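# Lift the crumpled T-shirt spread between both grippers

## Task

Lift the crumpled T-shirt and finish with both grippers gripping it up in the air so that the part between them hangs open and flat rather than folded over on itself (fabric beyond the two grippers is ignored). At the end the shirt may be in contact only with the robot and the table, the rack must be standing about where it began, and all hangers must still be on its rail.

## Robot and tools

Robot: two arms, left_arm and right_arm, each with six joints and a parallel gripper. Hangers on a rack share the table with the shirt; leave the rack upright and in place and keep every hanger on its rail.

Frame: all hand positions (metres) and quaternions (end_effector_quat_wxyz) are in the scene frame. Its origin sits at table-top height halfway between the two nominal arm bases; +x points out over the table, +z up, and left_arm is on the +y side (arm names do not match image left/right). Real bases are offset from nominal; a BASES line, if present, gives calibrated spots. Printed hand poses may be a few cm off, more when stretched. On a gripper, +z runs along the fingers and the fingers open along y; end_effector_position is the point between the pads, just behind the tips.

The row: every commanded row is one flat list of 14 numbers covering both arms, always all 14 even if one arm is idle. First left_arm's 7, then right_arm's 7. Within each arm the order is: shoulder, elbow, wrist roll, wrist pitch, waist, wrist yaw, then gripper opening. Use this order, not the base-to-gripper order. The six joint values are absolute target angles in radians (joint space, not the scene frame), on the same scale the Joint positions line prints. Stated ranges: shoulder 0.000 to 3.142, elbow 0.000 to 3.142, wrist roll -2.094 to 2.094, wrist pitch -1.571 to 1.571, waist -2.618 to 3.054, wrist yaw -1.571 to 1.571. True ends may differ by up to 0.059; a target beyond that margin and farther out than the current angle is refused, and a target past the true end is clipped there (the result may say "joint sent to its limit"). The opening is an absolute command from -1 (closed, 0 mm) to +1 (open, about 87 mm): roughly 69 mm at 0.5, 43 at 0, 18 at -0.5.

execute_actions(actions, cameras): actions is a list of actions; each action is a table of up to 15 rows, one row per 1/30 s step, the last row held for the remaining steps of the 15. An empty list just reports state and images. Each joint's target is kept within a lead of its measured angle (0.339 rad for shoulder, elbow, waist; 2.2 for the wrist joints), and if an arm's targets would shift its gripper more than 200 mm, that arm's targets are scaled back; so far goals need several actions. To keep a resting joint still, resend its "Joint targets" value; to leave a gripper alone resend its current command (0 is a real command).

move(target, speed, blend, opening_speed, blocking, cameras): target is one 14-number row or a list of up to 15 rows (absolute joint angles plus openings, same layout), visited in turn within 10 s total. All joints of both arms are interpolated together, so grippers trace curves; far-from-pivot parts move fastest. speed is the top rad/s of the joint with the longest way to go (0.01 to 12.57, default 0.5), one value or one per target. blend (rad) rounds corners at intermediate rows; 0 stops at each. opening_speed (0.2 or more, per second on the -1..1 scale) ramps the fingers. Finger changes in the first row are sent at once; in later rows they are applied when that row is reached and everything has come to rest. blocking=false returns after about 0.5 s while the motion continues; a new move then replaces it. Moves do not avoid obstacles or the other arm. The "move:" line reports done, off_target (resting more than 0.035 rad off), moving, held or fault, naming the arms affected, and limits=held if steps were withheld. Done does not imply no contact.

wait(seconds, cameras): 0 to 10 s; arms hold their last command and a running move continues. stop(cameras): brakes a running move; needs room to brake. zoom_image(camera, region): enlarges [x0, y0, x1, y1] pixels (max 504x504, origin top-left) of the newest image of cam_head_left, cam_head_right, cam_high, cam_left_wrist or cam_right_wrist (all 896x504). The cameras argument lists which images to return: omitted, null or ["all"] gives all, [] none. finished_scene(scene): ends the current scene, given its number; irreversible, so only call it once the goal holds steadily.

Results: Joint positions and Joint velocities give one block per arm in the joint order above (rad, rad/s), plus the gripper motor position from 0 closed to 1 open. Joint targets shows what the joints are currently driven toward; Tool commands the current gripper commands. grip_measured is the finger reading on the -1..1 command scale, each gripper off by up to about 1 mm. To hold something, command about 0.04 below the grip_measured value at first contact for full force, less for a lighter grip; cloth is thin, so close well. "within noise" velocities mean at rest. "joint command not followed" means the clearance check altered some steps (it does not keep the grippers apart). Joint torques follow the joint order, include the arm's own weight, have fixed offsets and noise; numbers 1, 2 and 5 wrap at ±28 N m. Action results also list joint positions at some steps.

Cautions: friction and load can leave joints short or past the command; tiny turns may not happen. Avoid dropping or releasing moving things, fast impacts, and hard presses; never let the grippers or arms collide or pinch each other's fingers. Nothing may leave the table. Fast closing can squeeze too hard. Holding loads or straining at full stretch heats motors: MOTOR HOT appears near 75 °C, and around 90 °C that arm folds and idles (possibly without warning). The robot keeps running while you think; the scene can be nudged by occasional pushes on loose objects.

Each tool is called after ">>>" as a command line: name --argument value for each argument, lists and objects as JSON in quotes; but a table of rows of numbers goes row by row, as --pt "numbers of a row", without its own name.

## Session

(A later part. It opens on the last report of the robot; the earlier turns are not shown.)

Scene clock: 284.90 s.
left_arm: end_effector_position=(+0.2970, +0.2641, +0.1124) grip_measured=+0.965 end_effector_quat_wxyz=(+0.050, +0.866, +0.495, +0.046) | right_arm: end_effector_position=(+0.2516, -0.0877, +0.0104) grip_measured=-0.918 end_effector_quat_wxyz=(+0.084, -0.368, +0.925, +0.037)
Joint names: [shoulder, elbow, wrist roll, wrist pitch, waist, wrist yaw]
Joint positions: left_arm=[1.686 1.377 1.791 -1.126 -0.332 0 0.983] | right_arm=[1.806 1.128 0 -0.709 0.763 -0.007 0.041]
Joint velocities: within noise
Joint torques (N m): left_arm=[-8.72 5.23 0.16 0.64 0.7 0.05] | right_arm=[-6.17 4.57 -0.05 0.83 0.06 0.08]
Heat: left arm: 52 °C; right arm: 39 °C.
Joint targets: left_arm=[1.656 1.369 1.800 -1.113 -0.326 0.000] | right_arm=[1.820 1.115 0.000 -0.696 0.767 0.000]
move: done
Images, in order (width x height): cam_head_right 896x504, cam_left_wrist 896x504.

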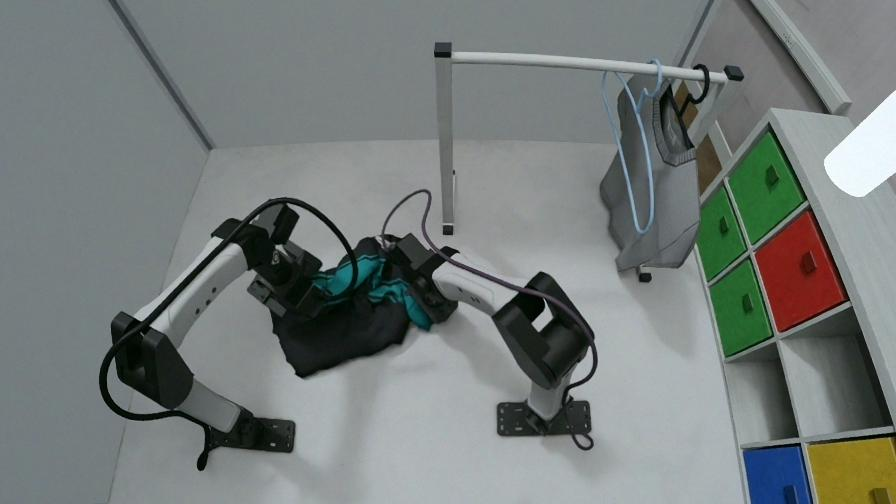

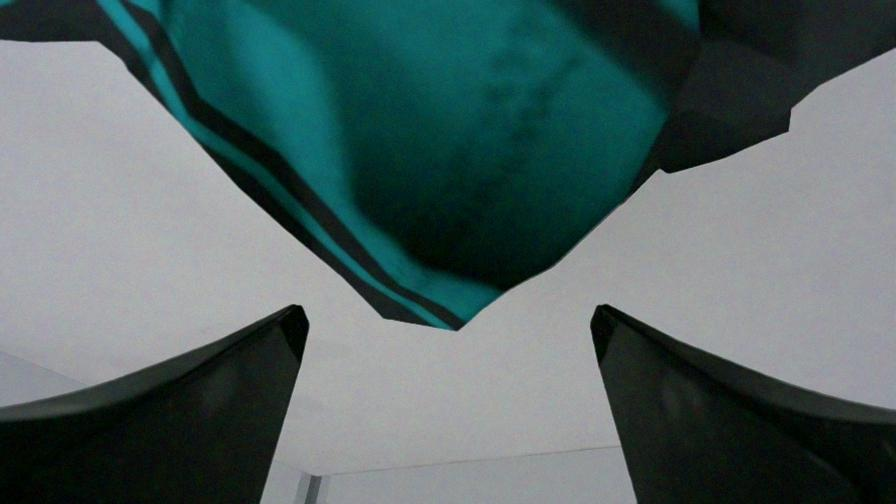

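>>> move --pt "1.638 1.29 1.8 -1.052 -0.359 0 1 1.82 1.115 0 -0.696 0.767 0 -1" --pt "1.638 1.29 1.8 -1.052 -0.359 0 -1 1.82 1.115 0 -0.696 0.767 0 -1" --speed 0.3 --opening_speed 1.5 --cameras '["cam_left_wrist","cam_head_right"]'

Scene clock: 305.57 s.
left_arm: end_effector_position=(+0.2905, +0.2581, +0.0983) grip_measured=-0.942 end_effector_quat_wxyz=(+0.052, +0.872, +0.485, +0.047) | right_arm: end_effector_position=(+0.2516, -0.0877, +0.0104) grip_measured=-0.918 end_effector_quat_wxyz=(+0.084, -0.368, +0.925, +0.037)
Joint names: [shoulder, elbow, wrist roll, wrist pitch, waist, wrist yaw]
Joint positions: left_arm=[1.666 1.298 1.791 -1.061 -0.354 0 0.029] | right_arm=[1.806 1.128 0 -0.709 0.763 -0.007 0.041]
Joint velocities: within noise
Joint torques (N m): left_arm=[-8.42 5.15 0.16 0.6 -0.34 0.05] | right_arm=[-6.02 4.6 -0.05 0.85 0.08 0.07]
Heat: left arm: 50 °C; right arm: 38 °C.
Joint targets: left_arm=[1.638 1.290 1.800 -1.052 -0.359 0.000] | right_arm=[1.820 1.115 0.000 -0.696 0.767 0.000]
move: done
Images, in order (width x height): cam_head_right 896x504, cam_left_wrist 896x504.

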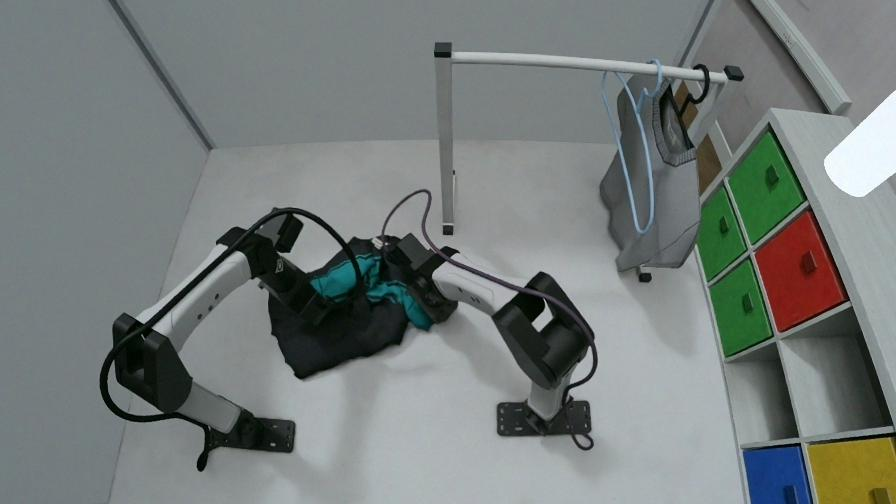

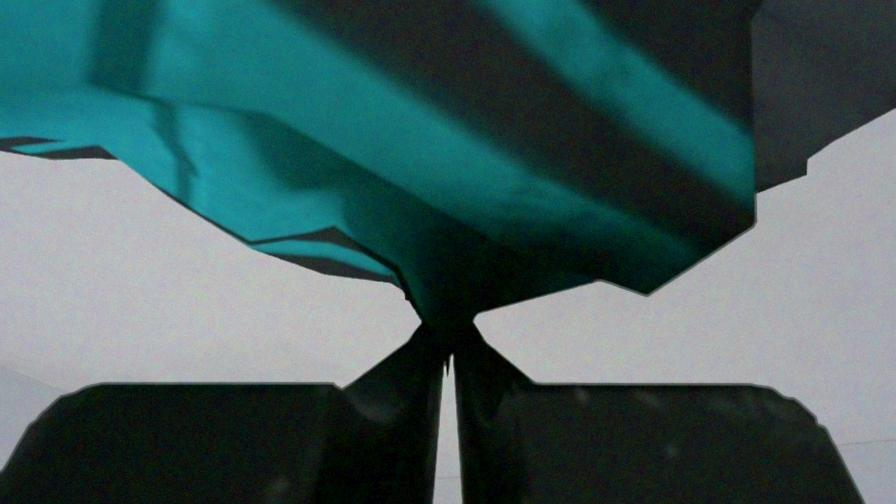

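>>> move --pt "1.332 1.614 1.5 -1.182 -0.486 0 -1 1.282 1.694 0 -1.312 0.578 0 -1" --pt "1.184 1.845 1.3 -1.062 -0.437 0 -1 1.184 2.053 0 -1.269 0.423 0 -1" --speed 0.35 --blend 0.1

Scene clock: 317.57 s.
left_arm: end_effector_position=(+0.2493, +0.2431, +0.4402) grip_measured=-0.943 end_effector_quat_wxyz=(+0.488, +0.641, +0.545, +0.231) | right_arm: end_effector_position=(+0.2474, -0.2021, +0.4408) grip_measured=-0.939 end_effector_quat_wxyz=(+0.528, -0.179, +0.822, +0.117)
Joint names: [shoulder, elbow, wrist roll, wrist pitch, waist, wrist yaw]
Joint positions: left_arm=[1.187 1.833 1.308 -1.075 -0.444 0 0.029] | right_arm=[1.186 2.04 0 -1.283 0.431 -0.007 0.03]
Joint velocities: within noise
Joint torques (N m): left_arm=[-2.04 5.98 -0.07 2.2 0.79 0.01] | right_arm=[-0.55 4.9 -0.05 1.98 -0.92 0.09]
Heat: left arm: 47 °C; right arm: 39 °C.
Joint targets: left_arm=[1.184 1.845 1.300 -1.062 -0.437 0.000] | right_arm=[1.184 2.053 0.000 -1.269 0.423 0.000]
move: done

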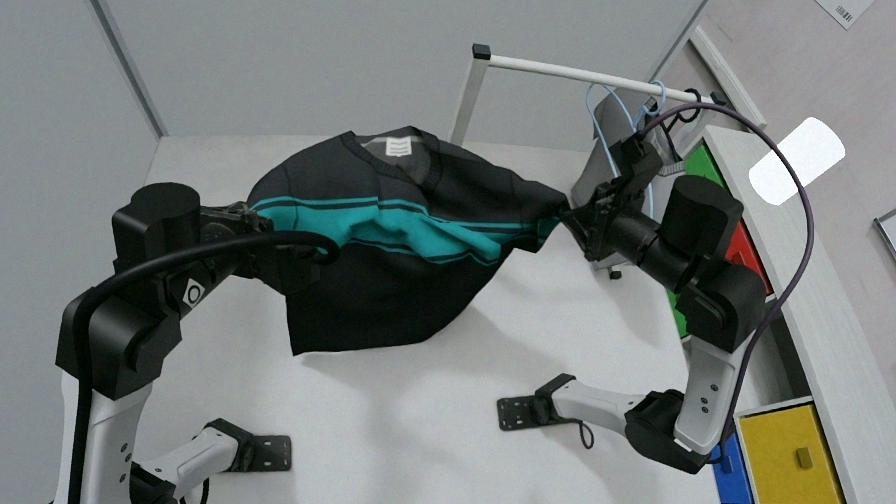

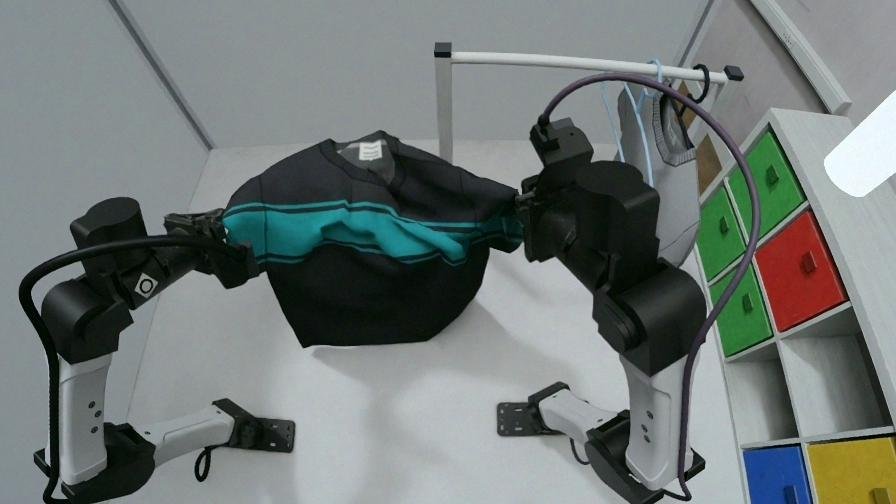

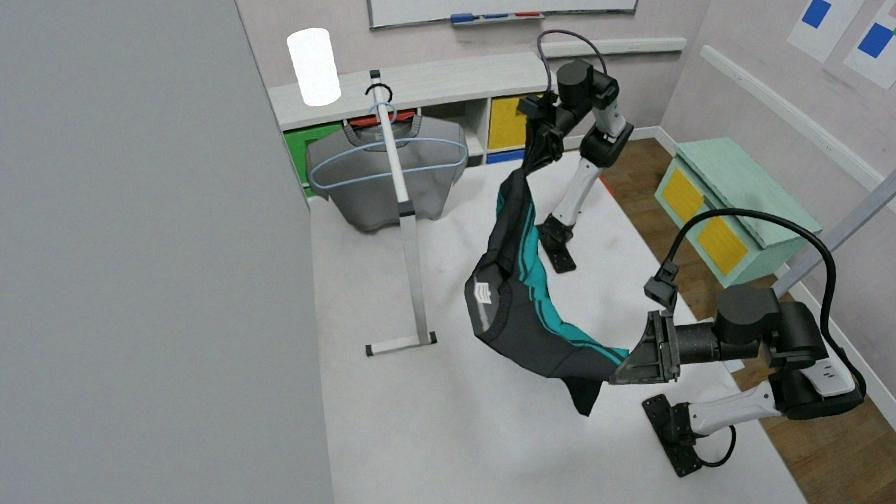

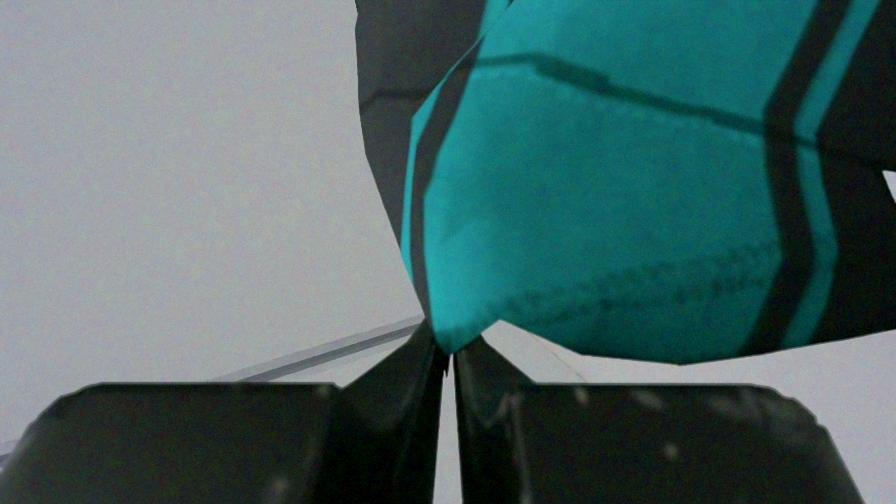

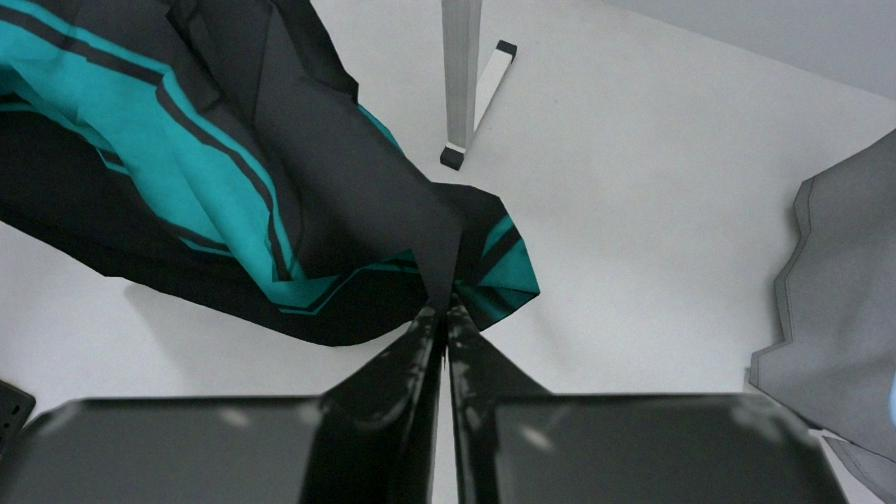

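>>> move --target '[1.284,2.096,1.3,-1.212,-0.36,0,-1,1.335,2.403,0,-1.468,0.327,0,-1]' --speed 0.2

Scene clock: 330.07 s.
left_arm: end_effector_position=(+0.2484, +0.2681, +0.4783) grip_measured=-0.943 end_effector_quat_wxyz=(+0.492, +0.612, +0.563, +0.256) | right_arm: end_effector_position=(+0.2486, -0.2266, +0.4759) grip_measured=-0.939 end_effector_quat_wxyz=(+0.542, -0.139, +0.824, +0.093)
Joint names: [shoulder, elbow, wrist roll, wrist pitch, waist, wrist yaw]
Joint positions: left_arm=[1.275 2.08 1.307 -1.199 -0.368 0 0.029] | right_arm=[1.331 2.389 0 -1.464 0.336 -0.007 0.03]
Joint velocities: within noise
Joint torques (N m): left_arm=[-1.21 5.63 -0.08 1.94 0.84 0] | right_arm=[-0.27 4.23 -0.09 1.8 -1.05 0.06]
Heat: left arm: 43 °C; right arm: 38 °C.
Joint targets: left_arm=[1.284 2.096 1.300 -1.212 -0.360 0.000] | right_arm=[1.335 2.403 0.000 -1.468 0.327 0.000]
move: done

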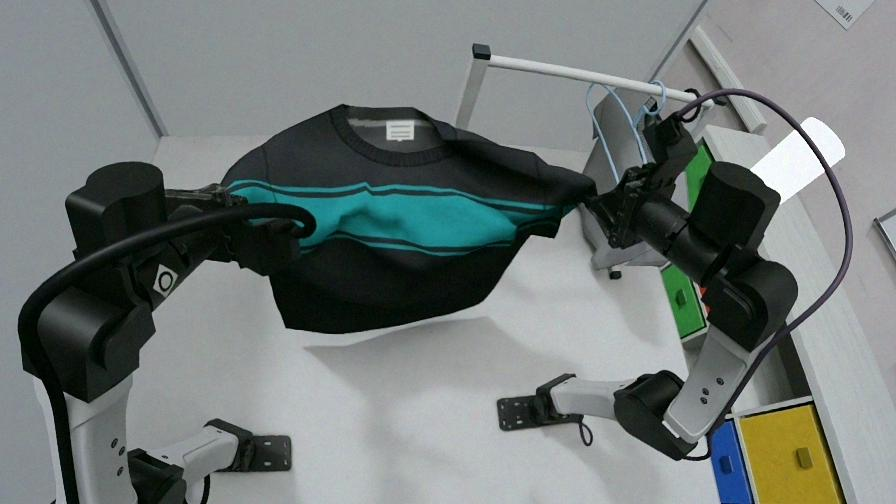

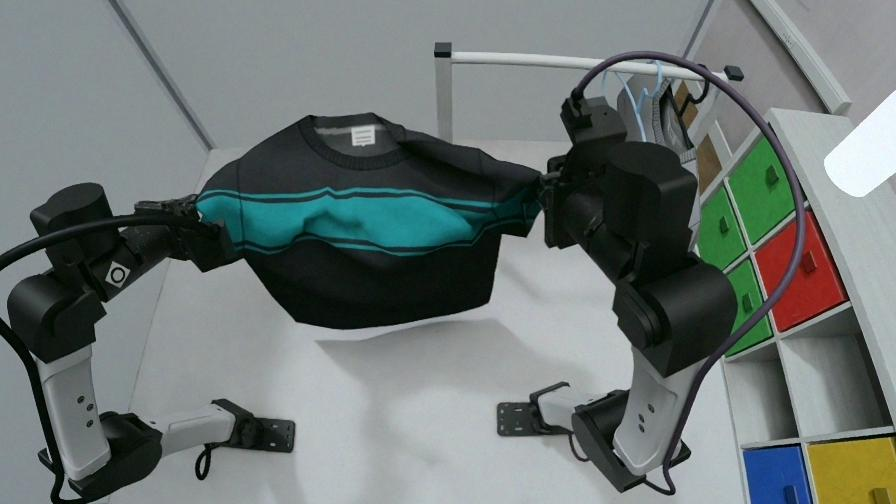

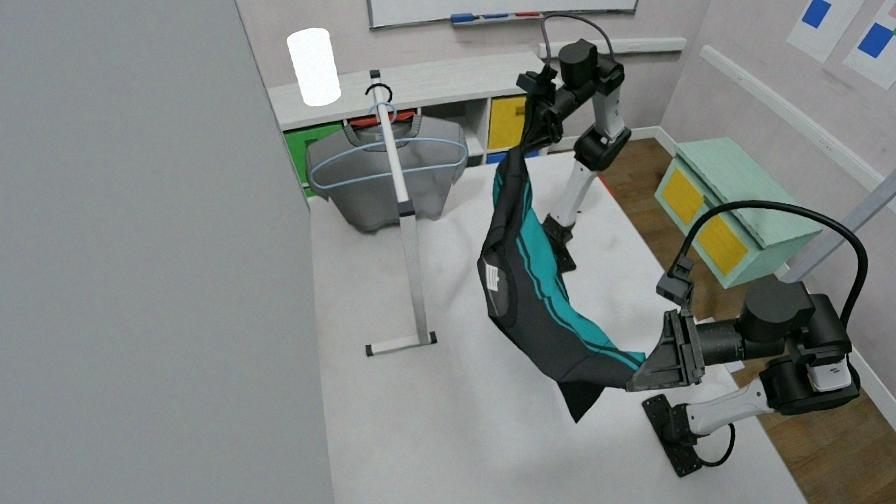

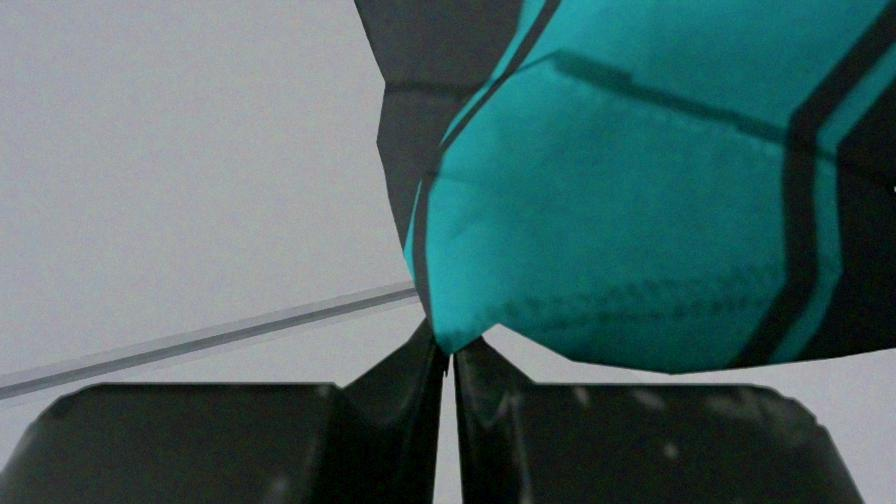

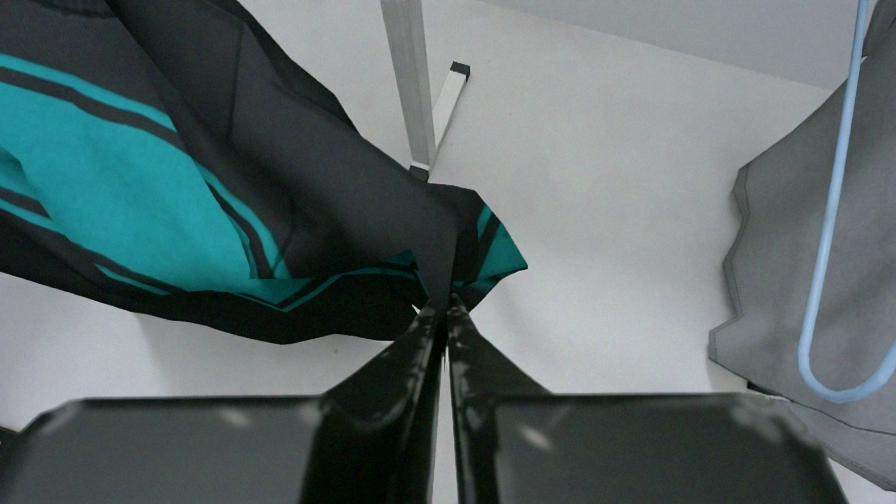

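>>> finished_scene --scene 2

The scene is finished: the task was done.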